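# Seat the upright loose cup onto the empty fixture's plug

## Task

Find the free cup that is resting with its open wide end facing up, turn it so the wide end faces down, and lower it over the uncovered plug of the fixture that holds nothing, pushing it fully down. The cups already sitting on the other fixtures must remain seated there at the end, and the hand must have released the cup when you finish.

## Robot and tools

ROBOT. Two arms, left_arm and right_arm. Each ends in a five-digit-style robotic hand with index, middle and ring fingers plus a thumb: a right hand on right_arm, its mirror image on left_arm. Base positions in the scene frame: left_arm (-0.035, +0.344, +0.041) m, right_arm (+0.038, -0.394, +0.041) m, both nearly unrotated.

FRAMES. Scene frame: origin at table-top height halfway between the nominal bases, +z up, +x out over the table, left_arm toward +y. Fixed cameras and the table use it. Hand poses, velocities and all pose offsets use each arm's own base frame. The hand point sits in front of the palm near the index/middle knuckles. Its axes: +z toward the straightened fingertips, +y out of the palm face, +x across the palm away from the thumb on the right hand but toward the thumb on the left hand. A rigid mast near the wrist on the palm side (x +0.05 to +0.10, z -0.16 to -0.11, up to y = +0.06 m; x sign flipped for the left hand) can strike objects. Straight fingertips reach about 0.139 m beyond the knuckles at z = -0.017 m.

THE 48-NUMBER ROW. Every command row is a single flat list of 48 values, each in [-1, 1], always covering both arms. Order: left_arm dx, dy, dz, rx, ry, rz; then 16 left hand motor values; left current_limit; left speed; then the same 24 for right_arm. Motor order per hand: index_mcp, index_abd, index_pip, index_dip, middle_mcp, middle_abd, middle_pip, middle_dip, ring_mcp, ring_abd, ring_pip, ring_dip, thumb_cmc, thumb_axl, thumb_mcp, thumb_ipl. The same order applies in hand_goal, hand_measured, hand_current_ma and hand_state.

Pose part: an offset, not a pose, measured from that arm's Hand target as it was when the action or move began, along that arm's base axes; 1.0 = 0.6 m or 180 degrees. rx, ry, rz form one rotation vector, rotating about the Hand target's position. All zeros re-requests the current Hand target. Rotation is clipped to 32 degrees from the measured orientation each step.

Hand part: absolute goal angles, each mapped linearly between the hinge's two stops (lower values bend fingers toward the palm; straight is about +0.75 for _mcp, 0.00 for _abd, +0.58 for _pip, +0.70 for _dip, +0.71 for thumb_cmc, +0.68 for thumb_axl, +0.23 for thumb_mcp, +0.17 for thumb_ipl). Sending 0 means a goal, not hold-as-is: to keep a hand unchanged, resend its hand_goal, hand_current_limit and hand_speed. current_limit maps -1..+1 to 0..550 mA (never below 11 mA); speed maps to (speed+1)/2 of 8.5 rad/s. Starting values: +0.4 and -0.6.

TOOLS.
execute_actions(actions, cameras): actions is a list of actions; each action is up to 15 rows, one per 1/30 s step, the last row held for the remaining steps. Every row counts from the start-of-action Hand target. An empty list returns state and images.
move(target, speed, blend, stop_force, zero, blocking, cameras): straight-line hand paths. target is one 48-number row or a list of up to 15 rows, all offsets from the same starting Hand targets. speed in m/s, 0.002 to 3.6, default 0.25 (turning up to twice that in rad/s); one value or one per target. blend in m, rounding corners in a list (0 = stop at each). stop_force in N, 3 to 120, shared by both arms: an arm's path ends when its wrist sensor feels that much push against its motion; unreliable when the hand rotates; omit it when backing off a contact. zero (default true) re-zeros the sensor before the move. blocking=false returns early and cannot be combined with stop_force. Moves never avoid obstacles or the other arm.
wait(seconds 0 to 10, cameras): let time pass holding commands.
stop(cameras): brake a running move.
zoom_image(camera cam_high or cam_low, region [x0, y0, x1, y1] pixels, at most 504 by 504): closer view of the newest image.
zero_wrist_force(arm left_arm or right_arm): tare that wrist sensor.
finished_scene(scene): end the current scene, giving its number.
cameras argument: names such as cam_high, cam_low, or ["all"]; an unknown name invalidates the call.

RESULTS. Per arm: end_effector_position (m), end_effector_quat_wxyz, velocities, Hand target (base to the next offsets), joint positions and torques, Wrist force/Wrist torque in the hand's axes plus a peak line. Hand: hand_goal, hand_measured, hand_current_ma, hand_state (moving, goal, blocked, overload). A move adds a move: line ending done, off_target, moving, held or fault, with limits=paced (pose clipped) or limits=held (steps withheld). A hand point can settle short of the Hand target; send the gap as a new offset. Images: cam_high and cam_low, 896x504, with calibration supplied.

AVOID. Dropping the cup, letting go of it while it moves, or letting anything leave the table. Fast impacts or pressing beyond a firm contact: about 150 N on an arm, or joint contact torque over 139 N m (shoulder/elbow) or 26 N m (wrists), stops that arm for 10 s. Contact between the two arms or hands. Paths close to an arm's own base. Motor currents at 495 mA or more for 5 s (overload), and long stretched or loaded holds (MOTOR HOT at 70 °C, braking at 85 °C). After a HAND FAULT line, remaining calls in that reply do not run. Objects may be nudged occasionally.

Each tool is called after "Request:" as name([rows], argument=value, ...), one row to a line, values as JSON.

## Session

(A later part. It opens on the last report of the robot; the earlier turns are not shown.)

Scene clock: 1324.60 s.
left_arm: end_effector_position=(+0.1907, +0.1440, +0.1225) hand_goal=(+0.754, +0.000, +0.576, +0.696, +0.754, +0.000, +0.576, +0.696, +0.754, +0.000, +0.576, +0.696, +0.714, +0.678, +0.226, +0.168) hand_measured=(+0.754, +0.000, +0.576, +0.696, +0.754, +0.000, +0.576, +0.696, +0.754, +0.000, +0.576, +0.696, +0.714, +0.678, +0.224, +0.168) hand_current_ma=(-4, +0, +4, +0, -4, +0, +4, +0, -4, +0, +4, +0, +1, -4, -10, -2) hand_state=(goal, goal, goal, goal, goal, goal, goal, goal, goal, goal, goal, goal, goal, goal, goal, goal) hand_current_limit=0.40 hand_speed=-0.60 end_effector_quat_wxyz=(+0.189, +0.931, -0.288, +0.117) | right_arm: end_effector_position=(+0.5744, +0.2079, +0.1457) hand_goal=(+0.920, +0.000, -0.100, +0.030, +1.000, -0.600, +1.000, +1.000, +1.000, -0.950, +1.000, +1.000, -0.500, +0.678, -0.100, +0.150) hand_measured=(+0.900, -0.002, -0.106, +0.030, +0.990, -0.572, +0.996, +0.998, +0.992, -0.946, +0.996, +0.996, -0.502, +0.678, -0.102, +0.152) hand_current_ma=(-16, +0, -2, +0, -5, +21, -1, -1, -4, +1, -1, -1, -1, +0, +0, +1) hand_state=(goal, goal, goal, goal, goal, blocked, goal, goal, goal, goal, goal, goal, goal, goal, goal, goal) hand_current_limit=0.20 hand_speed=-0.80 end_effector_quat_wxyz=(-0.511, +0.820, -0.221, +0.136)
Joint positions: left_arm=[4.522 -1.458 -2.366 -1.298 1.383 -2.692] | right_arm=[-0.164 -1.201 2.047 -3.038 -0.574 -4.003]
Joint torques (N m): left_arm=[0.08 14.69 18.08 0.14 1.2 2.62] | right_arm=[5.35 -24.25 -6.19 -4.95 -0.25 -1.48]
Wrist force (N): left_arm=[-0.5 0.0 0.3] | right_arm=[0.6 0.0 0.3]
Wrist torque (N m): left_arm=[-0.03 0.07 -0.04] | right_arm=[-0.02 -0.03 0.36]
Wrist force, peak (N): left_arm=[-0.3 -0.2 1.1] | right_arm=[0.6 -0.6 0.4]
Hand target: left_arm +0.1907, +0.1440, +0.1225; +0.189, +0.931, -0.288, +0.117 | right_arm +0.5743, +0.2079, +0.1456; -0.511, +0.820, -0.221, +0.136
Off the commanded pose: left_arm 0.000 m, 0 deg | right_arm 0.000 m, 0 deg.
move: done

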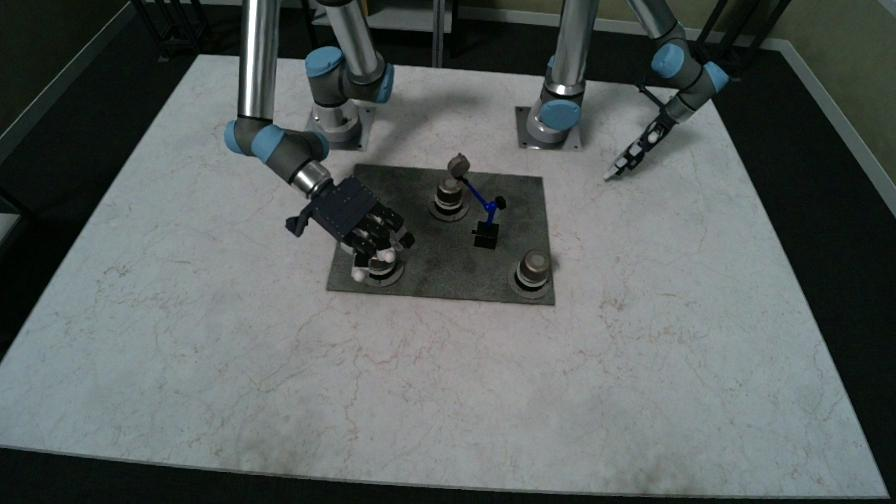

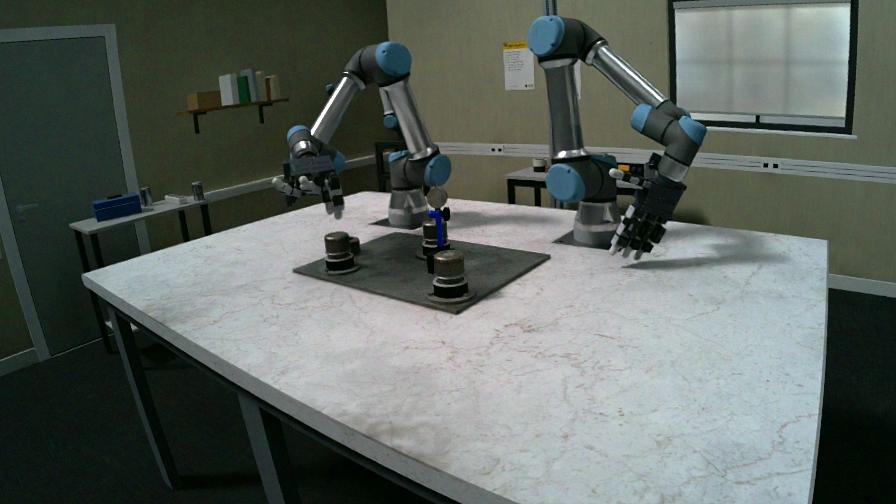

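Request:
move(target=[0,0,0,0,0,0,0.754,0,0.576,0.696,0.754,0,0.576,0.696,0.754,0,0.576,0.696,0.714,0.678,0.226,0.168,0.4,-0.6,0,0,0,0,0,0,0.65,0,-0.32,-0.03,1,-0.6,1,1,1,-0.95,1,1,-0.5,0.678,-0.45,0.1,0.2,-0.6], speed=0.05)

Request:
move(target=[0,0,0,0,0,0,0.754,0,0.576,0.696,0.754,0,0.576,0.696,0.754,0,0.576,0.696,0.714,0.678,0.226,0.168,0.4,-0.6,0,0,-0.12,0,0,0,0.65,0,-0.32,-0.03,1,-0.6,1,1,1,-0.95,1,1,-0.5,0.678,-0.45,0.1,0.2,-0.6], speed=0.02, stop_force=12)

Request:
move(target=[0,0,0,0,0,0,0.754,0,0.576,0.696,0.754,0,0.576,0.696,0.754,0,0.576,0.696,0.714,0.678,0.226,0.168,0.4,-0.6,0,0,0.12,0,0,0,0.65,0,-0.32,-0.03,1,-0.6,1,1,1,-0.95,1,1,-0.5,0.678,-0.45,0.1,0.2,-0.6], speed=0.1, cameras=["cam_low"])

Request:
zoom_image(camera="cam_low", region=[310, 195, 370, 280])

Scene clock: 1333.67 s.
left_arm: end_effector_position=(+0.1907, +0.1440, +0.1225) hand_goal=(+0.754, +0.000, +0.576, +0.696, +0.754, +0.000, +0.576, +0.696, +0.754, +0.000, +0.576, +0.696, +0.714, +0.678, +0.226, +0.168) hand_measured=(+0.754, +0.000, +0.576, +0.696, +0.754, +0.000, +0.576, +0.696, +0.754, +0.000, +0.576, +0.696, +0.714, +0.678, +0.224, +0.168) hand_current_ma=(-4, +0, +4, +0, -4, +0, +4, +0, -4, +0, +4, +0, +1, -4, -10, -2) hand_state=(goal, goal, goal, goal, goal, goal, goal, goal, goal, goal, goal, goal, goal, goal, goal, goal) hand_current_limit=0.40 hand_speed=-0.60 end_effector_quat_wxyz=(+0.189, +0.931, -0.288, +0.117) | right_arm: end_effector_position=(+0.5743, +0.2079, +0.1456) hand_goal=(+0.650, +0.000, -0.320, -0.030, +1.000, -0.600, +1.000, +1.000, +1.000, -0.950, +1.000, +1.000, -0.500, +0.678, -0.450, +0.100) hand_measured=(+0.646, -0.002, -0.316, -0.028, +0.990, -0.572, +0.996, +0.998, +0.992, -0.946, +0.996, +0.996, -0.502, +0.678, -0.444, +0.104) hand_current_ma=(-1, +0, +1, +1, -5, +21, -1, -1, -4, +1, -1, -1, -1, +0, +3, +1) hand_state=(goal, goal, goal, goal, goal, blocked, goal, goal, goal, goal, goal, goal, goal, goal, goal, goal) hand_current_limit=0.20 hand_speed=-0.60 end_effector_quat_wxyz=(-0.511, +0.820, -0.221, +0.136)
Joint positions: left_arm=[4.522 -1.458 -2.366 -1.298 1.383 -2.692] | right_arm=[-0.164 -1.201 2.047 -3.038 -0.574 -4.003]
Joint torques (N m): left_arm=[0.62 15.07 18.61 0.24 1.07 2.6] | right_arm=[-5.46 -25.14 -7.1 -2.15 2.13 0.53]
Wrist force (N): left_arm=[0.1 -0.1 0.8] | right_arm=[0.4 -0.1 0.5]
Wrist torque (N m): left_arm=[-0.08 0.01 0.01] | right_arm=[-0.04 -0.01 0.34]
Wrist force, peak (N): left_arm=[-0.4 -0.2 1.3] | right_arm=[0.7 -0.1 0.5]
Hand target: left_arm +0.1907, +0.1440, +0.1225; +0.189, +0.931, -0.288, +0.117 | right_arm +0.5743, +0.2079, +0.1456; -0.511, +0.820, -0.221, +0.136
Off the commanded pose: left_arm 0.000 m, 0 deg | right_arm 0.000 m, 0 deg.
move: done

Scene clock: 1337.60 s.
left_arm: end_effector_position=(+0.1907, +0.1440, +0.1225) hand_goal=(+0.754, +0.000, +0.576, +0.696, +0.754, +0.000, +0.576, +0.696, +0.754, +0.000, +0.576, +0.696, +0.714, +0.678, +0.226, +0.168) hand_measured=(+0.754, +0.000, +0.576, +0.696, +0.754, +0.000, +0.576, +0.696, +0.754, +0.000, +0.576, +0.696, +0.714, +0.678, +0.224, +0.168) hand_current_ma=(-4, +0, +4, +0, -4, +0, +4, +0, -4, +0, +4, +0, +1, -4, -10, -2) hand_state=(goal, goal, goal, goal, goal, goal, goal, goal, goal, goal, goal, goal, goal, goal, goal, goal) hand_current_limit=0.40 hand_speed=-0.60 end_effector_quat_wxyz=(+0.189, +0.931, -0.288, +0.117) | right_arm: end_effector_position=(+0.5743, +0.2079, +0.0883) hand_goal=(+0.650, +0.000, -0.320, -0.030, +1.000, -0.600, +1.000, +1.000, +1.000, -0.950, +1.000, +1.000, -0.500, +0.678, -0.450, +0.100) hand_measured=(+0.694, -0.002, -0.368, -0.076, +0.990, -0.572, +0.996, +0.998, +0.992, -0.946, +0.996, +0.996, -0.502, +0.678, -0.444, +0.104) hand_current_ma=(+59, +0, -66, -59, -5, +21, -1, -1, -4, +1, -1, -1, -1, +0, +3, +1) hand_state=(blocked, goal, blocked, blocked, goal, blocked, goal, goal, goal, goal, goal, goal, goal, goal, goal, goal) hand_current_limit=0.20 hand_speed=-0.60 end_effector_quat_wxyz=(-0.511, +0.820, -0.221, +0.136)
Joint positions: left_arm=[4.522 -1.458 -2.366 -1.298 1.383 -2.692] | right_arm=[-0.164 -1.079 2.076 -3.189 -0.574 -4.003]
Joint torques (N m): left_arm=[-0.35 14.16 18.12 0.21 1.02 2.69] | right_arm=[-5.98 -45.26 -21.3 -3.91 0.8 -1.51]
Wrist force (N): left_arm=[0.0 -0.3 0.7] | right_arm=[0.8 -5.5 -0.8]
Wrist torque (N m): left_arm=[-0.08 0.03 0.00] | right_arm=[0.07 -0.05 0.46]
Wrist force, peak (N): left_arm=[-0.7 -0.4 1.1] | right_arm=[0.4 -12.3 -2.8]
Hand target: left_arm +0.1907, +0.1440, +0.1225; +0.189, +0.931, -0.288, +0.117 | right_arm +0.5743, +0.2079, +0.0883; -0.511, +0.820, -0.221, +0.136 (not the last commanded pose)
Off the commanded pose: left_arm 0.000 m, 0 deg | right_arm 0.015 m, 0 deg.
move: contact (right_arm)

Scene clock: 1338.77 s.
left_arm: end_effector_position=(+0.1907, +0.1440, +0.1225) hand_goal=(+0.754, +0.000, +0.576, +0.696, +0.754, +0.000, +0.576, +0.696, +0.754, +0.000, +0.576, +0.696, +0.714, +0.678, +0.226, +0.168) hand_measured=(+0.754, +0.000, +0.576, +0.696, +0.754, +0.000, +0.576, +0.696, +0.754, +0.000, +0.576, +0.696, +0.714, +0.678, +0.224, +0.168) hand_current_ma=(-4, +0, +4, +0, -4, +0, +4, +0, -4, +0, +4, +0, +1, -4, -10, -2) hand_state=(goal, goal, goal, goal, goal, goal, goal, goal, goal, goal, goal, goal, goal, goal, goal, goal) hand_current_limit=0.40 hand_speed=-0.60 end_effector_quat_wxyz=(+0.189, +0.931, -0.288, +0.117) | right_arm: end_effector_position=(+0.5744, +0.2079, +0.1604) hand_goal=(+0.650, +0.000, -0.320, -0.030, +1.000, -0.600, +1.000, +1.000, +1.000, -0.950, +1.000, +1.000, -0.500, +0.678, -0.450, +0.100) hand_measured=(+0.646, -0.002, -0.322, -0.032, +0.990, -0.572, +0.996, +0.998, +0.992, -0.946, +0.996, +0.996, -0.502, +0.678, -0.444, +0.104) hand_current_ma=(-1, +0, -1, +0, -5, +21, -1, -1, -4, +1, -1, -1, -1, +0, +3, +1) hand_state=(goal, goal, goal, goal, goal, blocked, goal, goal, goal, goal, goal, goal, goal, goal, goal, goal) hand_current_limit=0.20 hand_speed=-0.60 end_effector_quat_wxyz=(-0.511, +0.820, -0.221, +0.136)
Joint positions: left_arm=[4.522 -1.458 -2.366 -1.298 1.383 -2.692] | right_arm=[-0.164 -1.23 2.036 -2.999 -0.574 -4.004]
Joint torques (N m): left_arm=[0.38 13.92 19.44 0.33 1.22 2.63] | right_arm=[2.86 -35.47 -6.02 -1.94 -0.16 0.27]
Wrist force (N): left_arm=[-0.5 -0.2 0.9] | right_arm=[0.5 -0.1 0.5]
Wrist torque (N m): left_arm=[-0.09 0.10 -0.03] | right_arm=[-0.05 -0.03 0.35]
Wrist force, peak (N): left_arm=[-0.6 -0.3 1.1] | right_arm=[0.9 -5.1 -0.8]
Hand target: left_arm +0.1907, +0.1440, +0.1225; +0.189, +0.931, -0.288, +0.117 | right_arm +0.5743, +0.2079, +0.1603; -0.511, +0.820, -0.221, +0.136
Off the commanded pose: left_arm 0.000 m, 0 deg | right_arm 0.000 m, 0 deg.
move: done
Images, in order (width x height): cam_low 896x504.

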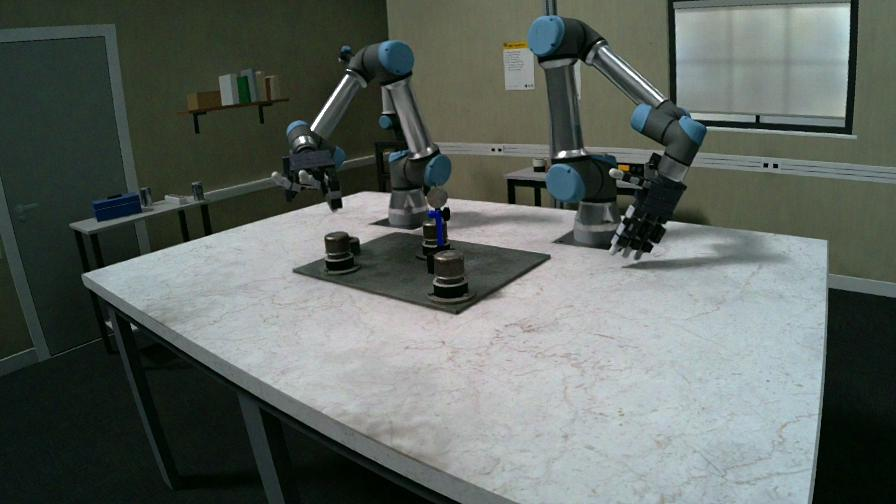

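Scaled by 5.929 from the camera's 896x504 image, which has a finer 1280x720 frame.

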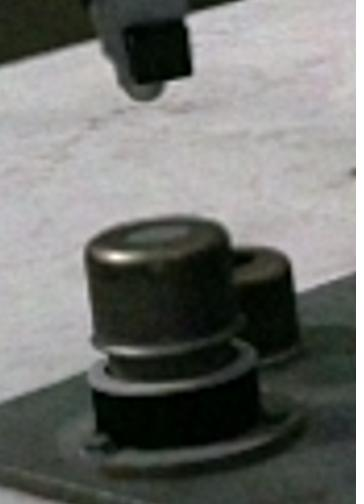

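Request:
move(target=[0,0,0,0,0,0,0.754,0,0.576,0.696,0.754,0,0.576,0.696,0.754,0,0.576,0.696,0.714,0.678,0.226,0.168,0.4,-0.6,0,0,0,0,0,0,0.92,0,-0.1,0.03,1,-0.6,1,1,1,-0.95,1,1,-0.5,0.678,-0.1,0.15,0.2,-0.4], speed=0.1)

Request:
move(target=[0,0,0,0,0,0,0.754,0,0.576,0.696,0.754,0,0.576,0.696,0.754,0,0.576,0.696,0.714,0.678,0.226,0.168,0.4,-0.6,0,0,-0.1445,0,0,0,0.92,0,-0.1,0.03,1,-0.6,1,1,1,-0.95,1,1,-0.5,0.678,-0.1,0.15,0.2,-0.4], speed=0.08, stop_force=8)

Request:
move(target=[0,0,0,0,0,0,0.754,0,0.576,0.696,0.754,0,0.576,0.696,0.754,0,0.576,0.696,0.714,0.678,0.226,0.168,0.4,-0.6,0,0,0,0,0,0,0.753,0,-0.299,-0.029,1,-0.6,1,1,1,-0.95,1,1,-0.5,0.678,-0.393,0.114,0.2,-0.8], speed=0.05)

Request:
move(target=[0,0,0,0,0,0,0.754,0,0.576,0.696,0.754,0,0.576,0.696,0.754,0,0.576,0.696,0.714,0.678,0.226,0.168,0.4,-0.6,0,0,0,0,0,0,0.65,0,-0.32,-0.03,1,-0.6,1,1,1,-0.95,1,1,-0.5,0.678,-0.45,0.1,0.5,-0.8], speed=0.05, cameras=["cam_low"])

Request:
zoom_image(camera="cam_low", region=[310, 195, 370, 280])

Scene clock: 1367.33 s.
left_arm: end_effector_position=(+0.1907, +0.1440, +0.1225) hand_goal=(+0.754, +0.000, +0.576, +0.696, +0.754, +0.000, +0.576, +0.696, +0.754, +0.000, +0.576, +0.696, +0.714, +0.678, +0.226, +0.168) hand_measured=(+0.754, +0.000, +0.576, +0.696, +0.754, +0.000, +0.576, +0.696, +0.754, +0.000, +0.576, +0.696, +0.714, +0.678, +0.224, +0.168) hand_current_ma=(-4, +0, +4, +0, -4, +0, +4, +0, -4, +0, +4, +0, +1, -4, -10, -2) hand_state=(goal, goal, goal, goal, goal, goal, goal, goal, goal, goal, goal, goal, goal, goal, goal, goal) hand_current_limit=0.40 hand_speed=-0.60 end_effector_quat_wxyz=(+0.189, +0.931, -0.288, +0.117) | right_arm: end_effector_position=(+0.5743, +0.2079, +0.1603) hand_goal=(+0.920, +0.000, -0.100, +0.030, +1.000, -0.600, +1.000, +1.000, +1.000, -0.950, +1.000, +1.000, -0.500, +0.678, -0.100, +0.150) hand_measured=(+0.902, -0.002, -0.104, +0.028, +0.990, -0.572, +0.996, +0.998, +0.992, -0.946, +0.996, +0.996, -0.502, +0.678, -0.102, +0.148) hand_current_ma=(-15, +0, -1, +0, -5, +21, -1, -1, -4, +1, -1, -1, -1, +0, +0, +0) hand_state=(goal, goal, goal, goal, goal, blocked, goal, goal, goal, goal, goal, goal, goal, goal, goal, goal) hand_current_limit=0.20 hand_speed=-0.40 end_effector_quat_wxyz=(-0.511, +0.820, -0.221, +0.136)
Joint positions: left_arm=[4.522 -1.458 -2.366 -1.298 1.383 -2.692] | right_arm=[-0.164 -1.23 2.036 -2.999 -0.574 -4.003]
Joint torques (N m): left_arm=[0.72 14.47 18.74 0.26 1.18 2.62] | right_arm=[-4.89 -42.32 -6.94 -0.96 2.96 1.1]
Wrist force (N): left_arm=[-0.3 -0.2 0.8] | right_arm=[0.6 -0.1 0.4]
Wrist torque (N m): left_arm=[-0.09 0.06 -0.02] | right_arm=[-0.04 -0.03 0.35]
Wrist force, peak (N): left_arm=[-0.3 -0.5 1.1] | right_arm=[0.8 0.1 0.6]
Hand target: left_arm +0.1907, +0.1440, +0.1225; +0.189, +0.931, -0.288, +0.117 | right_arm +0.5743, +0.2079, +0.1603; -0.511, +0.820, -0.221, +0.136
Off the commanded pose: left_arm 0.000 m, 0 deg | right_arm 0.000 m, 0 deg.
move: done

Scene clock: 1369.43 s.
left_arm: end_effector_position=(+0.1907, +0.1440, +0.1225) hand_goal=(+0.754, +0.000, +0.576, +0.696, +0.754, +0.000, +0.576, +0.696, +0.754, +0.000, +0.576, +0.696, +0.714, +0.678, +0.226, +0.168) hand_measured=(+0.754, +0.000, +0.576, +0.696, +0.754, +0.000, +0.576, +0.696, +0.754, +0.000, +0.576, +0.696, +0.714, +0.678, +0.224, +0.168) hand_current_ma=(-4, +0, +4, +0, -4, +0, +4, +0, -4, +0, +4, +0, +1, -4, -10, -2) hand_state=(goal, goal, goal, goal, goal, goal, goal, goal, goal, goal, goal, goal, goal, goal, goal, goal) hand_current_limit=0.40 hand_speed=-0.60 end_effector_quat_wxyz=(+0.189, +0.931, -0.288, +0.117) | right_arm: end_effector_position=(+0.5743, +0.2079, +0.0737) hand_goal=(+0.920, +0.000, -0.100, +0.030, +1.000, -0.600, +1.000, +1.000, +1.000, -0.950, +1.000, +1.000, -0.500, +0.678, -0.100, +0.150) hand_measured=(+0.902, -0.002, -0.104, +0.028, +0.990, -0.572, +0.996, +0.998, +0.992, -0.946, +0.996, +0.996, -0.502, +0.678, -0.102, +0.148) hand_current_ma=(-15, +0, -1, +0, -5, +21, -1, -1, -4, +1, -1, -1, -1, +0, +0, +0) hand_state=(goal, goal, goal, goal, goal, blocked, goal, goal, goal, goal, goal, goal, goal, goal, goal, goal) hand_current_limit=0.20 hand_speed=-0.40 end_effector_quat_wxyz=(-0.511, +0.820, -0.221, +0.136)
Joint positions: left_arm=[4.522 -1.458 -2.366 -1.298 1.383 -2.692] | right_arm=[-0.165 -1.046 2.08 -3.226 -0.574 -4.003]
Joint torques (N m): left_arm=[-0.05 14.94 18.78 0.22 1.15 2.67] | right_arm=[6.33 -37.13 -21.7 -4.48 1.27 -0.99]
Wrist force (N): left_arm=[-0.4 0.1 0.5] | right_arm=[0.7 -0.2 0.1]
Wrist torque (N m): left_arm=[-0.02 0.08 -0.04] | right_arm=[-0.03 -0.03 0.30]
Wrist force, peak (N): left_arm=[-0.5 -0.2 1.1] | right_arm=[0.6 0.8 0.6]
Hand target: left_arm +0.1907, +0.1440, +0.1225; +0.189, +0.931, -0.288, +0.117 | right_arm +0.5743, +0.2079, +0.0736; -0.511, +0.820, -0.221, +0.136
Off the commanded pose: left_arm 0.000 m, 0 deg | right_arm 0.000 m, 0 deg.
move: done

Scene clock: 1370.00 s.
left_arm: end_effector_position=(+0.1907, +0.1440, +0.1225) hand_goal=(+0.754, +0.000, +0.576, +0.696, +0.754, +0.000, +0.576, +0.696, +0.754, +0.000, +0.576, +0.696, +0.714, +0.678, +0.226, +0.168) hand_measured=(+0.754, +0.000, +0.576, +0.696, +0.754, +0.000, +0.576, +0.696, +0.754, +0.000, +0.576, +0.696, +0.714, +0.678, +0.224, +0.168) hand_current_ma=(-4, +0, +4, +0, -4, +0, +4, +0, -4, +0, +4, +0, +1, -4, -10, -2) hand_state=(goal, goal, goal, goal, goal, goal, goal, goal, goal, goal, goal, goal, goal, goal, goal, goal) hand_current_limit=0.40 hand_speed=-0.60 end_effector_quat_wxyz=(+0.189, +0.931, -0.288, +0.117) | right_arm: end_effector_position=(+0.5743, +0.2079, +0.0737) hand_goal=(+0.754, +0.000, -0.298, -0.028, +1.000, -0.600, +1.000, +1.000, +1.000, -0.950, +1.000, +1.000, -0.500, +0.678, -0.392, +0.114) hand_measured=(+0.786, -0.002, -0.236, -0.020, +0.990, -0.572, +0.996, +0.998, +0.992, -0.946, +0.996, +0.996, -0.502, +0.678, -0.200, +0.140) hand_current_ma=(+37, +0, +96, +3, -5, +21, -1, -1, -4, +1, -1, -1, -1, +0, +327, +37) hand_state=(blocked, goal, blocked, goal, goal, blocked, goal, goal, goal, goal, goal, goal, goal, goal, blocked, blocked) hand_current_limit=0.20 hand_speed=-0.80 end_effector_quat_wxyz=(-0.511, +0.820, -0.221, +0.136)
Joint positions: left_arm=[4.522 -1.458 -2.366 -1.298 1.383 -2.692] | right_arm=[-0.164 -1.046 2.08 -3.226 -0.574 -4.003]
Joint torques (N m): left_arm=[-0.63 14.23 19.21 0.29 1.06 2.57] | right_arm=[6.54 -33.89 -21.38 -4.61 0.31 -1.27]
Wrist force (N): left_arm=[-0.2 -0.1 0.6] | right_arm=[0.7 -1.2 -2.2]
Wrist torque (N m): left_arm=[-0.06 0.05 -0.02] | right_arm=[-0.09 -0.11 0.34]
Wrist force, peak (N): left_arm=[-0.6 -0.2 0.9] | right_arm=[0.5 -1.3 -2.3]
Hand target: left_arm +0.1907, +0.1440, +0.1225; +0.189, +0.931, -0.288, +0.117 | right_arm +0.5743, +0.2079, +0.0736; -0.511, +0.820, -0.221, +0.136
Off the commanded pose: left_arm 0.000 m, 0 deg | right_arm 0.000 m, 0 deg.
move: done

Scene clock: 1370.50 s.
left_arm: end_effector_position=(+0.1907, +0.1440, +0.1225) hand_goal=(+0.754, +0.000, +0.576, +0.696, +0.754, +0.000, +0.576, +0.696, +0.754, +0.000, +0.576, +0.696, +0.714, +0.678, +0.226, +0.168) hand_measured=(+0.754, +0.000, +0.576, +0.696, +0.754, +0.000, +0.576, +0.696, +0.754, +0.000, +0.576, +0.696, +0.714, +0.678, +0.224, +0.168) hand_current_ma=(-4, +0, +4, +0, -4, +0, +4, +0, -4, +0, +4, +0, +1, -4, -10, -2) hand_state=(goal, goal, goal, goal, goal, goal, goal, goal, goal, goal, goal, goal, goal, goal, goal, goal) hand_current_limit=0.40 hand_speed=-0.60 end_effector_quat_wxyz=(+0.189, +0.931, -0.288, +0.117) | right_arm: end_effector_position=(+0.5743, +0.2079, +0.0737) hand_goal=(+0.650, +0.000, -0.320, -0.030, +1.000, -0.600, +1.000, +1.000, +1.000, -0.950, +1.000, +1.000, -0.500, +0.678, -0.450, +0.100) hand_measured=(+0.784, -0.002, -0.240, -0.020, +0.990, -0.572, +0.996, +0.998, +0.992, -0.946, +0.996, +0.996, -0.502, +0.678, -0.202, +0.140) hand_current_ma=(+389, +0, +153, +5, -5, +21, -1, -1, -4, +1, -1, -1, -1, +0, +412, +76) hand_state=(blocked, goal, blocked, goal, goal, blocked, goal, goal, goal, goal, goal, goal, goal, goal, blocked, blocked) hand_current_limit=0.50 hand_speed=-0.80 end_effector_quat_wxyz=(-0.511, +0.820, -0.221, +0.136)
Joint positions: left_arm=[4.522 -1.458 -2.366 -1.298 1.383 -2.692] | right_arm=[-0.164 -1.046 2.08 -3.226 -0.574 -4.003]
Joint torques (N m): left_arm=[-0.47 13.71 18.51 0.25 1.08 2.66] | right_arm=[4.3 -34.27 -21.37 -4.55 -0.5 -1.18]
Wrist force (N): left_arm=[0.0 -0.1 0.6] | right_arm=[0.6 -2.7 -1.5]
Wrist torque (N m): left_arm=[-0.06 0.02 0.01] | right_arm=[-0.06 -0.08 0.36]
Wrist force, peak (N): left_arm=[-0.3 -0.4 1.0] | right_arm=[0.6 -2.7 -1.5]
Hand target: left_arm +0.1907, +0.1440, +0.1225; +0.189, +0.931, -0.288, +0.117 | right_arm +0.5743, +0.2079, +0.0736; -0.511, +0.820, -0.221, +0.136
Off the commanded pose: left_arm 0.000 m, 0 deg | right_arm 0.000 m, 0 deg.
move: done
Images, in order (width x height): cam_low 896x504.

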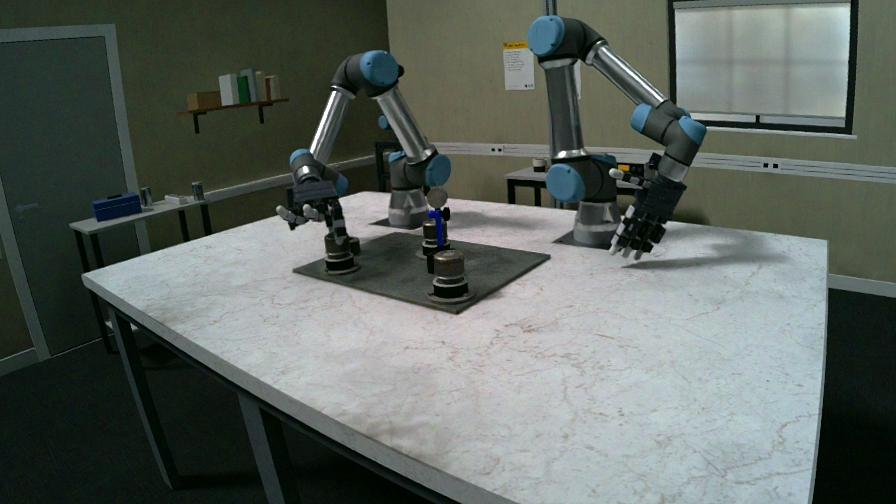

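Scaled by 5.929 from the camera's 896x504 image, which has a finer 1280x720 frame.

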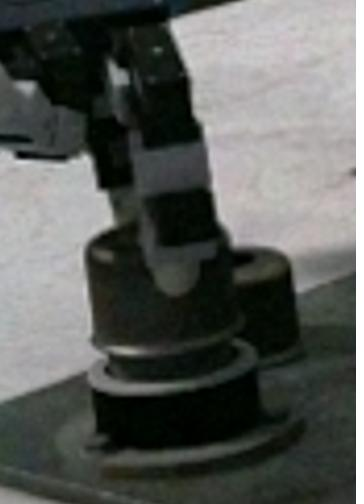

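Request:
move(target=[0,0,0,0,0,0,0.754,0,0.576,0.696,0.754,0,0.576,0.696,0.754,0,0.576,0.696,0.714,0.678,0.226,0.168,0.4,-0.6,0,0,0.15,0,0,0,0.65,0,-0.32,-0.03,1,-0.6,1,1,1,-0.95,1,1,-0.5,0.678,-0.45,0.1,0.5,-0.8], speed=0.04, cameras=["cam_low"])

Request:
zoom_image(camera="cam_low", region=[290, 165, 380, 280])

Scene clock: 1377.87 s.
left_arm: end_effector_position=(+0.1907, +0.1440, +0.1225) hand_goal=(+0.754, +0.000, +0.576, +0.696, +0.754, +0.000, +0.576, +0.696, +0.754, +0.000, +0.576, +0.696, +0.714, +0.678, +0.226, +0.168) hand_measured=(+0.754, +0.000, +0.576, +0.696, +0.754, +0.000, +0.576, +0.696, +0.754, +0.000, +0.576, +0.696, +0.714, +0.678, +0.224, +0.168) hand_current_ma=(-4, +0, +4, +0, -4, +0, +4, +0, -4, +0, +4, +0, +1, -4, -10, -2) hand_state=(goal, goal, goal, goal, goal, goal, goal, goal, goal, goal, goal, goal, goal, goal, goal, goal) hand_current_limit=0.40 hand_speed=-0.60 end_effector_quat_wxyz=(+0.189, +0.931, -0.288, +0.117) | right_arm: end_effector_position=(+0.5744, +0.2079, +0.1638) hand_goal=(+0.650, +0.000, -0.320, -0.030, +1.000, -0.600, +1.000, +1.000, +1.000, -0.950, +1.000, +1.000, -0.500, +0.678, -0.450, +0.100) hand_measured=(+0.778, -0.002, -0.240, -0.004, +0.990, -0.572, +0.996, +0.998, +0.992, -0.946, +0.996, +0.996, -0.504, +0.678, -0.202, +0.140) hand_current_ma=(+360, +0, +153, +22, -5, +21, -1, -1, -4, +1, -1, -1, -1, +0, +412, +76) hand_state=(blocked, goal, blocked, blocked, goal, blocked, goal, goal, goal, goal, goal, goal, goal, goal, blocked, blocked) hand_current_limit=0.50 hand_speed=-0.80 end_effector_quat_wxyz=(-0.511, +0.820, -0.221, +0.136) end_effector_velocity=(+0.000, +0.000, -0.001) end_effector_angular_velocity=(-0.001, -0.002, +0.000)
Joint positions: left_arm=[4.522 -1.458 -2.366 -1.298 1.383 -2.692] | right_arm=[-0.164 -1.236 2.033 -2.99 -0.574 -4.003]
Joint velocities: left_arm=[within noise] | right_arm=[0 0.002 0.001 -0.006 -0.001 0]
Joint torques (N m): left_arm=[-0.6 14.91 18.24 0.31 1.09 2.81] | right_arm=[5.22 -27.49 -8.29 -5.21 3.31 -1.72]
Wrist force (N): left_arm=[-0.2 -0.2 0.8] | right_arm=[0.8 2.0 1.4]
Wrist torque (N m): left_arm=[-0.09 0.06 0.00] | right_arm=[-0.02 -0.04 0.27]
Wrist force, peak (N): left_arm=[-0.5 -0.2 1.3] | right_arm=[0.6 -2.8 -1.5]
Hand target: left_arm +0.1907, +0.1440, +0.1225; +0.189, +0.931, -0.288, +0.117 | right_arm +0.5743, +0.2079, +0.1636; -0.511, +0.820, -0.221, +0.136
Off the commanded pose: left_arm 0.000 m, 0 deg | right_arm 0.000 m, 0 deg.
move: done
Images, in order (width x height): cam_low 896x504.

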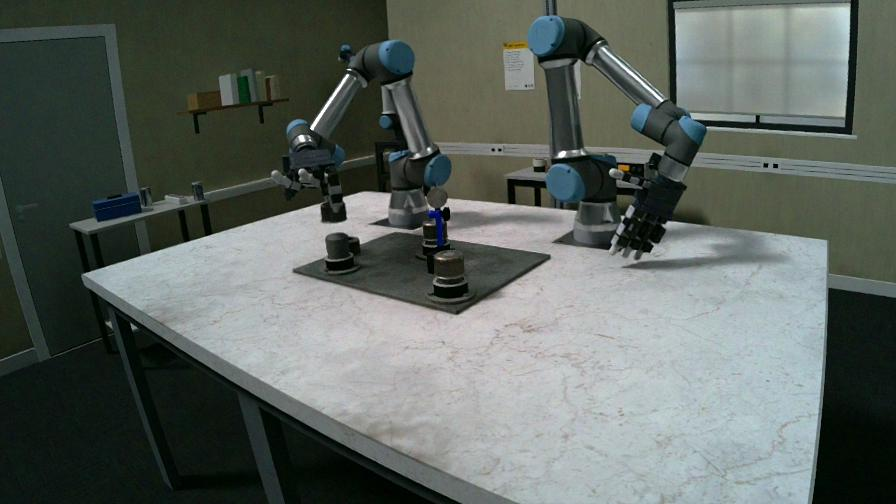

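Scaled by 4.383 from the camera's 896x504 image, which has a finer 1280x720 frame.

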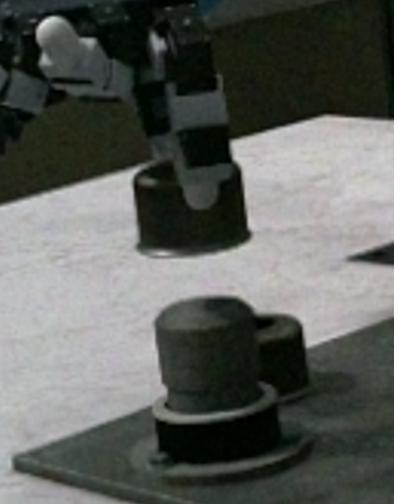

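Request:
move(target=[0,0,0,0,0,0,0.754,0,0.576,0.696,0.754,0,0.576,0.696,0.754,0,0.576,0.696,0.714,0.678,0.226,0.168,0.4,-0.6,-0.1213,-0.4655,0,0,0,0,0.65,0,-0.32,-0.03,1,-0.6,1,1,1,-0.95,1,1,-0.5,0.678,-0.45,0.1,0.5,-0.8], speed=0.15, cameras=["cam_low", "cam_high"])

Request:
zoom_image(camera="cam_high", region=[230, 160, 390, 280])

Scene clock: 1385.43 s.
left_arm: end_effector_position=(+0.1907, +0.1440, +0.1225) hand_goal=(+0.754, +0.000, +0.576, +0.696, +0.754, +0.000, +0.576, +0.696, +0.754, +0.000, +0.576, +0.696, +0.714, +0.678, +0.226, +0.168) hand_measured=(+0.754, +0.000, +0.576, +0.696, +0.754, +0.000, +0.576, +0.696, +0.754, +0.000, +0.576, +0.696, +0.714, +0.678, +0.224, +0.168) hand_current_ma=(-4, +0, +4, +0, -4, +0, +4, +0, -4, +0, +4, +0, +1, -4, -10, -2) hand_state=(goal, goal, goal, goal, goal, goal, goal, goal, goal, goal, goal, goal, goal, goal, goal, goal) hand_current_limit=0.40 hand_speed=-0.60 end_effector_quat_wxyz=(+0.189, +0.931, -0.288, +0.117) | right_arm: end_effector_position=(+0.5016, -0.0714, +0.1636) hand_goal=(+0.650, +0.000, -0.320, -0.030, +1.000, -0.600, +1.000, +1.000, +1.000, -0.950, +1.000, +1.000, -0.500, +0.678, -0.450, +0.100) hand_measured=(+0.776, -0.002, -0.240, -0.004, +0.990, -0.572, +0.996, +0.998, +0.992, -0.946, +0.996, +0.996, -0.504, +0.678, -0.202, +0.140) hand_current_ma=(+354, +0, +153, +23, -5, +21, -1, -1, -4, +1, -1, -1, -1, +0, +412, +77) hand_state=(blocked, goal, blocked, blocked, goal, blocked, goal, goal, goal, goal, goal, goal, goal, goal, blocked, blocked) hand_current_limit=0.50 hand_speed=-0.80 end_effector_quat_wxyz=(-0.511, +0.820, -0.221, +0.136)
Joint positions: left_arm=[4.522 -1.458 -2.366 -1.298 1.383 -2.692] | right_arm=[-0.756 -1.457 1.997 -1.674 -0.509 -5.2]
Joint torques (N m): left_arm=[0.05 15.23 19.73 0.39 1.03 2.62] | right_arm=[-7.91 -38.86 -13.26 -0.06 2.98 -1.32]
Wrist force (N): left_arm=[-0.4 0.0 0.9] | right_arm=[0.8 2.5 1.0]
Wrist torque (N m): left_arm=[-0.07 0.09 -0.03] | right_arm=[0.05 -0.02 0.20]
Wrist force, peak (N): left_arm=[-0.3 -0.4 1.3] | right_arm=[1.4 3.4 -0.6]
Hand target: left_arm +0.1907, +0.1440, +0.1225; +0.189, +0.931, -0.288, +0.117 | right_arm +0.5015, -0.0714, +0.1636; -0.511, +0.820, -0.221, +0.136
Off the commanded pose: left_arm 0.000 m, 0 deg | right_arm 0.000 m, 0 deg.
move: done

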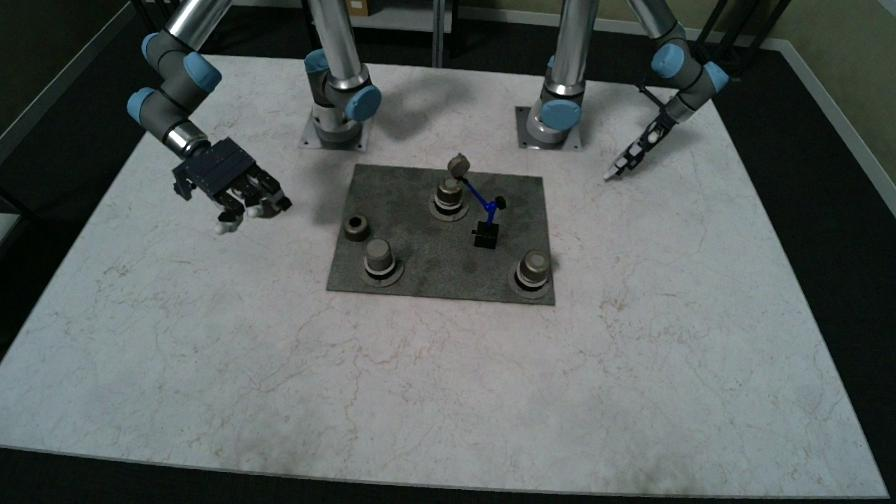

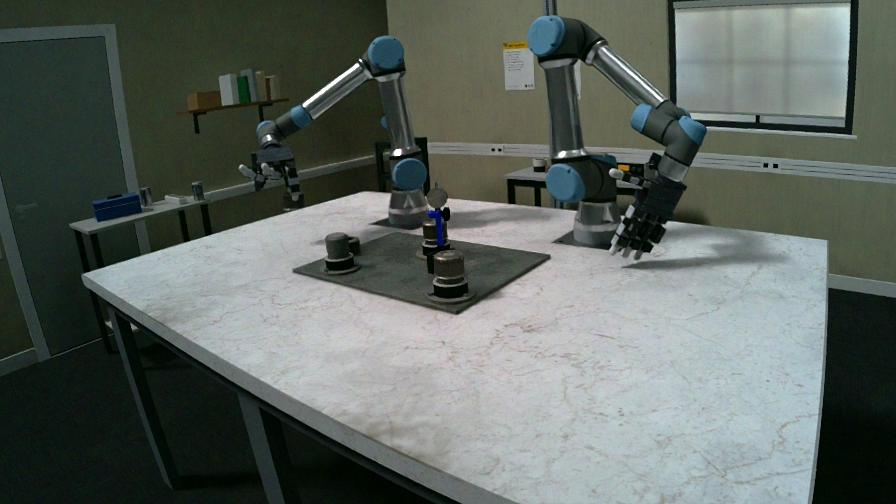

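Scaled by 3.150 from the camera's 896x504 image, which has a finer 1280x720 frame.

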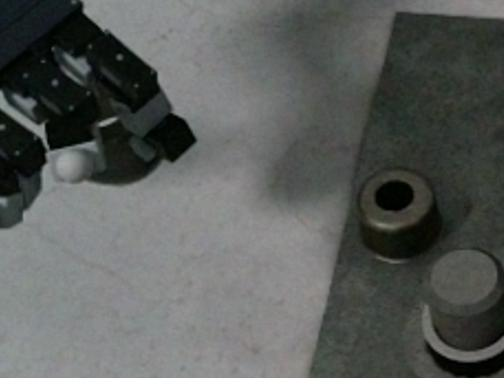

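Request:
move([
  [0,0,0,0,0,0,0.754,0,0.576,0.696,0.754,0,0.576,0.696,0.754,0,0.576,0.696,0.714,0.678,0.226,0.168,0.4,-0.6,0,0,-0.23,0,0,0,0.65,0,-0.32,-0.03,1,-0.6,1,1,1,-0.95,1,1,-0.5,0.678,-0.45,0.1,0.5,-0.8],
], speed=0.12)

Request:
move(target=[0,0,0,0,0,0,0.754,0,0.576,0.696,0.754,0,0.576,0.696,0.754,0,0.576,0.696,0.714,0.678,0.226,0.168,0.4,-0.6,0,0,-0.05,0,0,0,0.65,0,-0.32,-0.03,1,-0.6,1,1,1,-0.95,1,1,-0.5,0.678,-0.45,0.1,0.5,-0.8], speed=0.015, stop_force=3.5, cameras=["cam_low", "cam_high"])

Request:
zoom_image(camera="cam_low", region=[230, 140, 330, 240])

Scene clock: 1391.37 s.
left_arm: end_effector_position=(+0.1907, +0.1440, +0.1225) hand_goal=(+0.754, +0.000, +0.576, +0.696, +0.754, +0.000, +0.576, +0.696, +0.754, +0.000, +0.576, +0.696, +0.714, +0.678, +0.226, +0.168) hand_measured=(+0.754, +0.000, +0.576, +0.696, +0.754, +0.000, +0.576, +0.696, +0.754, +0.000, +0.576, +0.696, +0.714, +0.678, +0.224, +0.168) hand_current_ma=(-4, +0, +4, +0, -4, +0, +4, +0, -4, +0, +4, +0, +1, -4, -10, -2) hand_state=(goal, goal, goal, goal, goal, goal, goal, goal, goal, goal, goal, goal, goal, goal, goal, goal) hand_current_limit=0.40 hand_speed=-0.60 end_effector_quat_wxyz=(+0.189, +0.931, -0.288, +0.117) | right_arm: end_effector_position=(+0.5015, -0.0714, +0.0257) hand_goal=(+0.650, +0.000, -0.320, -0.030, +1.000, -0.600, +1.000, +1.000, +1.000, -0.950, +1.000, +1.000, -0.500, +0.678, -0.450, +0.100) hand_measured=(+0.776, -0.002, -0.240, -0.004, +0.990, -0.572, +0.996, +0.998, +0.992, -0.946, +0.996, +0.996, -0.504, +0.678, -0.202, +0.140) hand_current_ma=(+354, +0, +153, +24, -5, +21, -1, -1, -4, +1, -1, -1, -1, +0, +412, +77) hand_state=(blocked, goal, blocked, blocked, goal, blocked, goal, goal, goal, goal, goal, goal, goal, goal, blocked, blocked) hand_current_limit=0.50 hand_speed=-0.80 end_effector_quat_wxyz=(-0.511, +0.820, -0.221, +0.136)
Joint positions: left_arm=[4.522 -1.458 -2.366 -1.298 1.383 -2.692] | right_arm=[-0.756 -1.209 2.14 -2.065 -0.509 -5.2]
Joint torques (N m): left_arm=[1.92 14.21 18.63 0.13 1.32 2.62] | right_arm=[7.46 -28.33 -23.93 -3.18 3.21 -1.47]
Wrist force (N): left_arm=[-0.2 -0.1 0.7] | right_arm=[0.7 2.2 1.2]
Wrist torque (N m): left_arm=[-0.07 0.05 -0.02] | right_arm=[0.00 -0.01 0.17]
Wrist force, peak (N): left_arm=[-0.7 0.1 1.0] | right_arm=[0.6 3.9 1.9]
Hand target: left_arm +0.1907, +0.1440, +0.1225; +0.189, +0.931, -0.288, +0.117 | right_arm +0.5015, -0.0714, +0.0256; -0.511, +0.820, -0.221, +0.136
Off the commanded pose: left_arm 0.000 m, 0 deg | right_arm 0.000 m, 0 deg.
move: done

Scene clock: 1393.40 s.
left_arm: end_effector_position=(+0.1907, +0.1440, +0.1225) hand_goal=(+0.754, +0.000, +0.576, +0.696, +0.754, +0.000, +0.576, +0.696, +0.754, +0.000, +0.576, +0.696, +0.714, +0.678, +0.226, +0.168) hand_measured=(+0.754, +0.000, +0.576, +0.696, +0.754, +0.000, +0.576, +0.696, +0.754, +0.000, +0.576, +0.696, +0.714, +0.678, +0.224, +0.168) hand_current_ma=(-4, +0, +4, +0, -4, +0, +4, +0, -4, +0, +4, +0, +1, -4, -10, -2) hand_state=(goal, goal, goal, goal, goal, goal, goal, goal, goal, goal, goal, goal, goal, goal, goal, goal) hand_current_limit=0.40 hand_speed=-0.60 end_effector_quat_wxyz=(+0.189, +0.931, -0.288, +0.117) | right_arm: end_effector_position=(+0.5015, -0.0714, +0.0114) hand_goal=(+0.650, +0.000, -0.320, -0.030, +1.000, -0.600, +1.000, +1.000, +1.000, -0.950, +1.000, +1.000, -0.500, +0.678, -0.450, +0.100) hand_measured=(+0.776, -0.002, -0.240, -0.006, +0.990, -0.572, +0.996, +0.998, +0.992, -0.946, +0.996, +0.996, -0.504, +0.678, -0.202, +0.140) hand_current_ma=(+354, +0, +153, +22, -5, +21, -1, -1, -4, +1, -1, -1, -1, +0, +412, +79) hand_state=(blocked, goal, blocked, blocked, goal, blocked, goal, goal, goal, goal, goal, goal, goal, goal, blocked, blocked) hand_current_limit=0.50 hand_speed=-0.80 end_effector_quat_wxyz=(-0.511, +0.820, -0.221, +0.136)
Joint positions: left_arm=[4.522 -1.458 -2.366 -1.298 1.383 -2.692] | right_arm=[-0.756 -1.177 2.148 -2.105 -0.509 -5.2]
Joint torques (N m): left_arm=[-0.31 14.02 18.64 0.18 1.15 2.57] | right_arm=[3.4 -45.8 -23.52 -3.14 2 -1.36]
Wrist force (N): left_arm=[-0.4 0.1 0.5] | right_arm=[0.5 2.3 1.1]
Wrist torque (N m): left_arm=[-0.03 0.08 -0.04] | right_arm=[0.02 0.01 0.18]
Wrist force, peak (N): left_arm=[-0.6 -0.1 1.2] | right_arm=[0.6 2.5 1.3]
Hand target: left_arm +0.1907, +0.1440, +0.1225; +0.189, +0.931, -0.288, +0.117 | right_arm +0.5015, -0.0714, +0.0114; -0.511, +0.820, -0.221, +0.136 (not the last commanded pose)
Off the commanded pose: left_arm 0.000 m, 0 deg | right_arm 0.016 m, 0 deg.
move: contact (right_arm)

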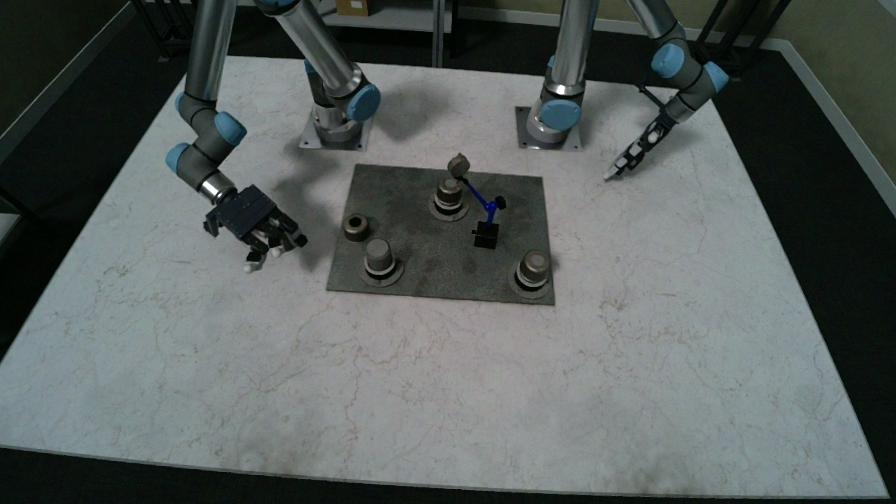

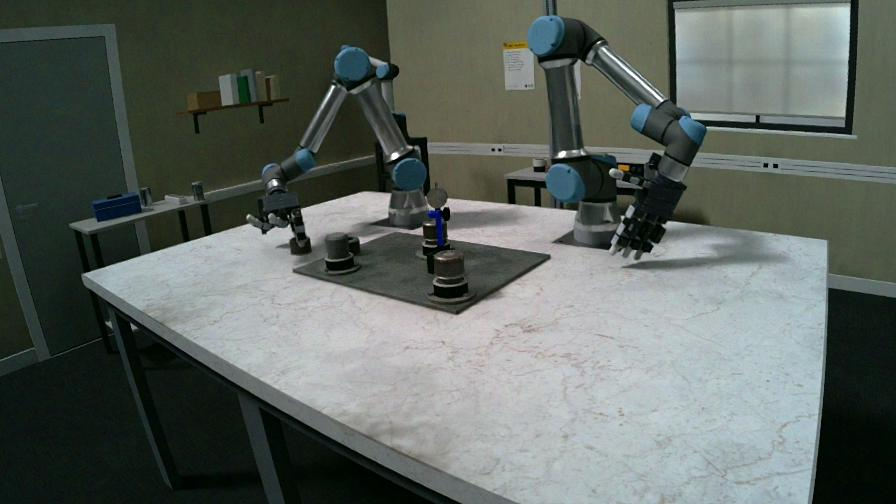

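Scaled by 5.040 from the camera's 896x504 image, which has a finer 1280x720 frame.

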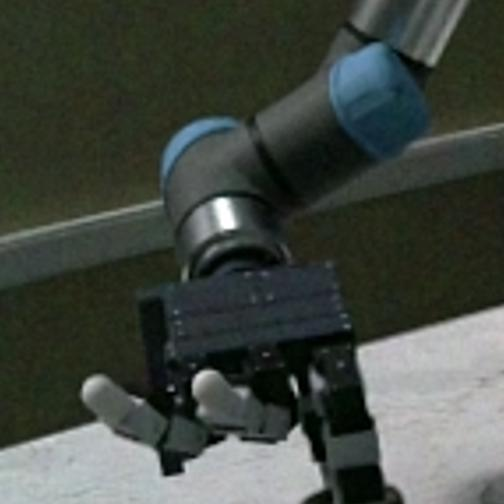

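Request:
zoom_image(camera="cam_low", region=[270, 210, 330, 270])

Request:
zoom_image(camera="cam_high", region=[230, 220, 320, 290])

Scaled by 8.400 from the camera's 896x504 image, which has a finer 1280x720 frame.

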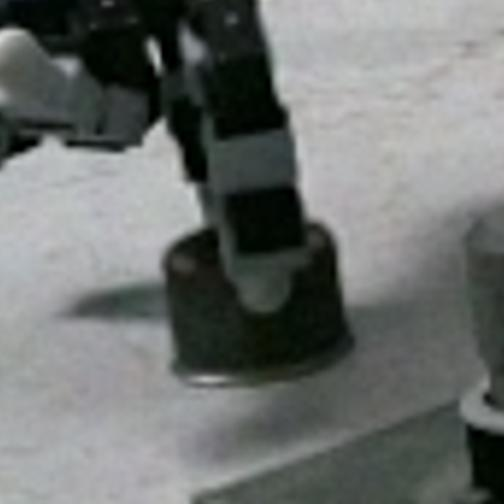

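Scaled by 5.600 from the camera's 896x504 image, which has a finer 1280x720 frame.

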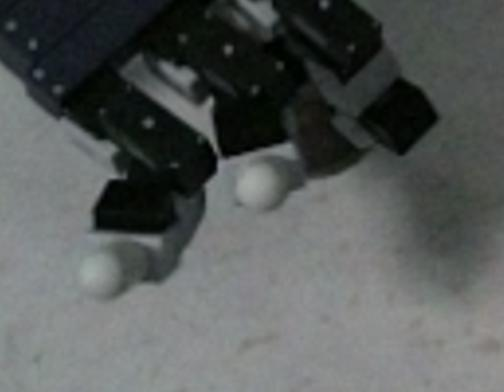

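Request:
move(target=[0,0,0,0,0,0,0.754,0,0.576,0.696,0.754,0,0.576,0.696,0.754,0,0.576,0.696,0.714,0.678,0.226,0.168,0.4,-0.6,0,0,-0.05,0,0,0,0.65,0,-0.32,-0.03,1,-0.6,1,1,1,-0.95,1,1,-0.5,0.678,-0.45,0.1,0.5,-0.8], speed=0.01, stop_force=4, cameras=["cam_low"])

Request:
zoom_image(camera="cam_low", region=[270, 210, 330, 270])

Scene clock: 1402.27 s.
left_arm: end_effector_position=(+0.1907, +0.1440, +0.1225) hand_goal=(+0.754, +0.000, +0.576, +0.696, +0.754, +0.000, +0.576, +0.696, +0.754, +0.000, +0.576, +0.696, +0.714, +0.678, +0.226, +0.168) hand_measured=(+0.754, +0.000, +0.576, +0.696, +0.754, +0.000, +0.576, +0.696, +0.754, +0.000, +0.576, +0.696, +0.714, +0.678, +0.224, +0.168) hand_current_ma=(-4, +0, +4, +0, -4, +0, +4, +0, -4, +0, +4, +0, +1, -4, -10, -2) hand_state=(goal, goal, goal, goal, goal, goal, goal, goal, goal, goal, goal, goal, goal, goal, goal, goal) hand_current_limit=0.40 hand_speed=-0.60 end_effector_quat_wxyz=(+0.189, +0.931, -0.288, +0.117) | right_arm: end_effector_position=(+0.5017, -0.0715, +0.0110) hand_goal=(+0.650, +0.000, -0.320, -0.030, +1.000, -0.600, +1.000, +1.000, +1.000, -0.950, +1.000, +1.000, -0.500, +0.678, -0.450, +0.100) hand_measured=(+0.776, -0.002, -0.240, -0.008, +0.990, -0.572, +0.996, +0.998, +0.992, -0.946, +0.996, +0.996, -0.504, +0.678, -0.202, +0.140) hand_current_ma=(+354, +0, +153, +18, -5, +21, -1, -1, -4, +1, -1, -1, -1, +0, +412, +79) hand_state=(blocked, goal, blocked, blocked, goal, blocked, goal, goal, goal, goal, goal, goal, goal, goal, blocked, blocked) hand_current_limit=0.50 hand_speed=-0.80 end_effector_quat_wxyz=(-0.511, +0.820, -0.221, +0.136)
Joint positions: left_arm=[4.522 -1.458 -2.366 -1.298 1.383 -2.692] | right_arm=[-0.756 -1.175 2.148 -2.107 -0.509 -5.2]
Joint torques (N m): left_arm=[0.51 15.74 19.23 0.2 1.11 2.59] | right_arm=[-0.52 -45.17 -23.73 -0.55 -0.27 -0.91]
Wrist force (N): left_arm=[-0.6 -0.1 0.7] | right_arm=[0.4 1.4 1.0]
Wrist torque (N m): left_arm=[-0.07 0.09 -0.04] | right_arm=[0.01 0.01 0.20]
Wrist force, peak (N): left_arm=[-0.7 0.1 1.2] | right_arm=[0.3 -4.5 -3.8]
Hand target: left_arm +0.1907, +0.1440, +0.1225; +0.189, +0.931, -0.288, +0.117 | right_arm +0.5017, -0.0715, +0.0110; -0.511, +0.820, -0.221, +0.136 (not the last commanded pose)
Off the commanded pose: left_arm 0.000 m, 0 deg | right_arm 0.030 m, 0 deg.
move: contact (right_arm)
Images, in order (width x height): cam_low 896x504.

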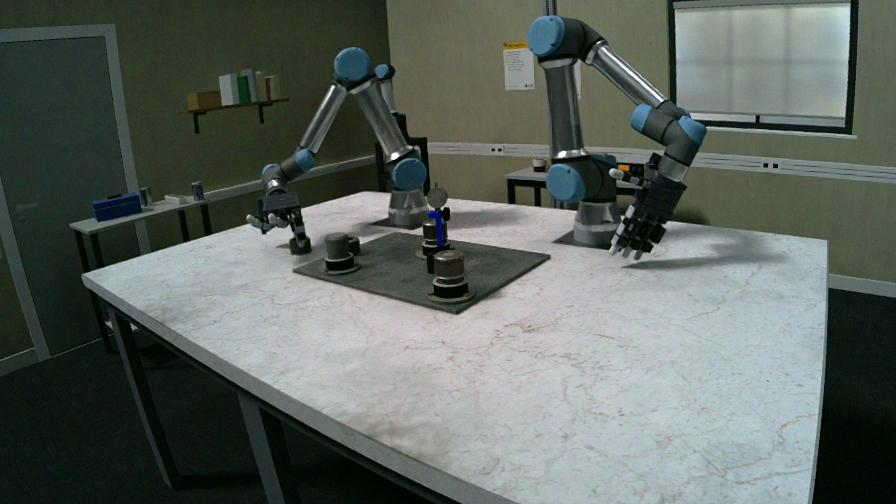

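Scaled by 8.400 from the camera's 896x504 image, which has a finer 1280x720 frame.

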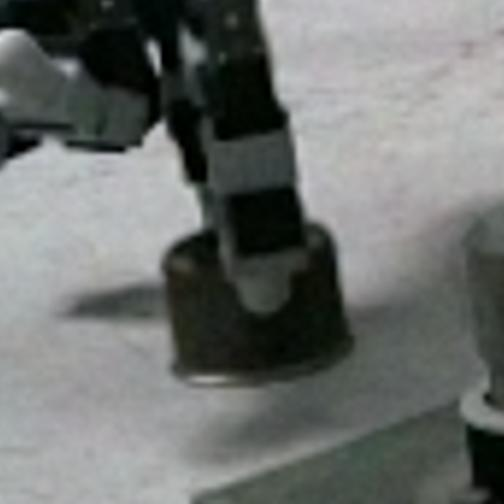

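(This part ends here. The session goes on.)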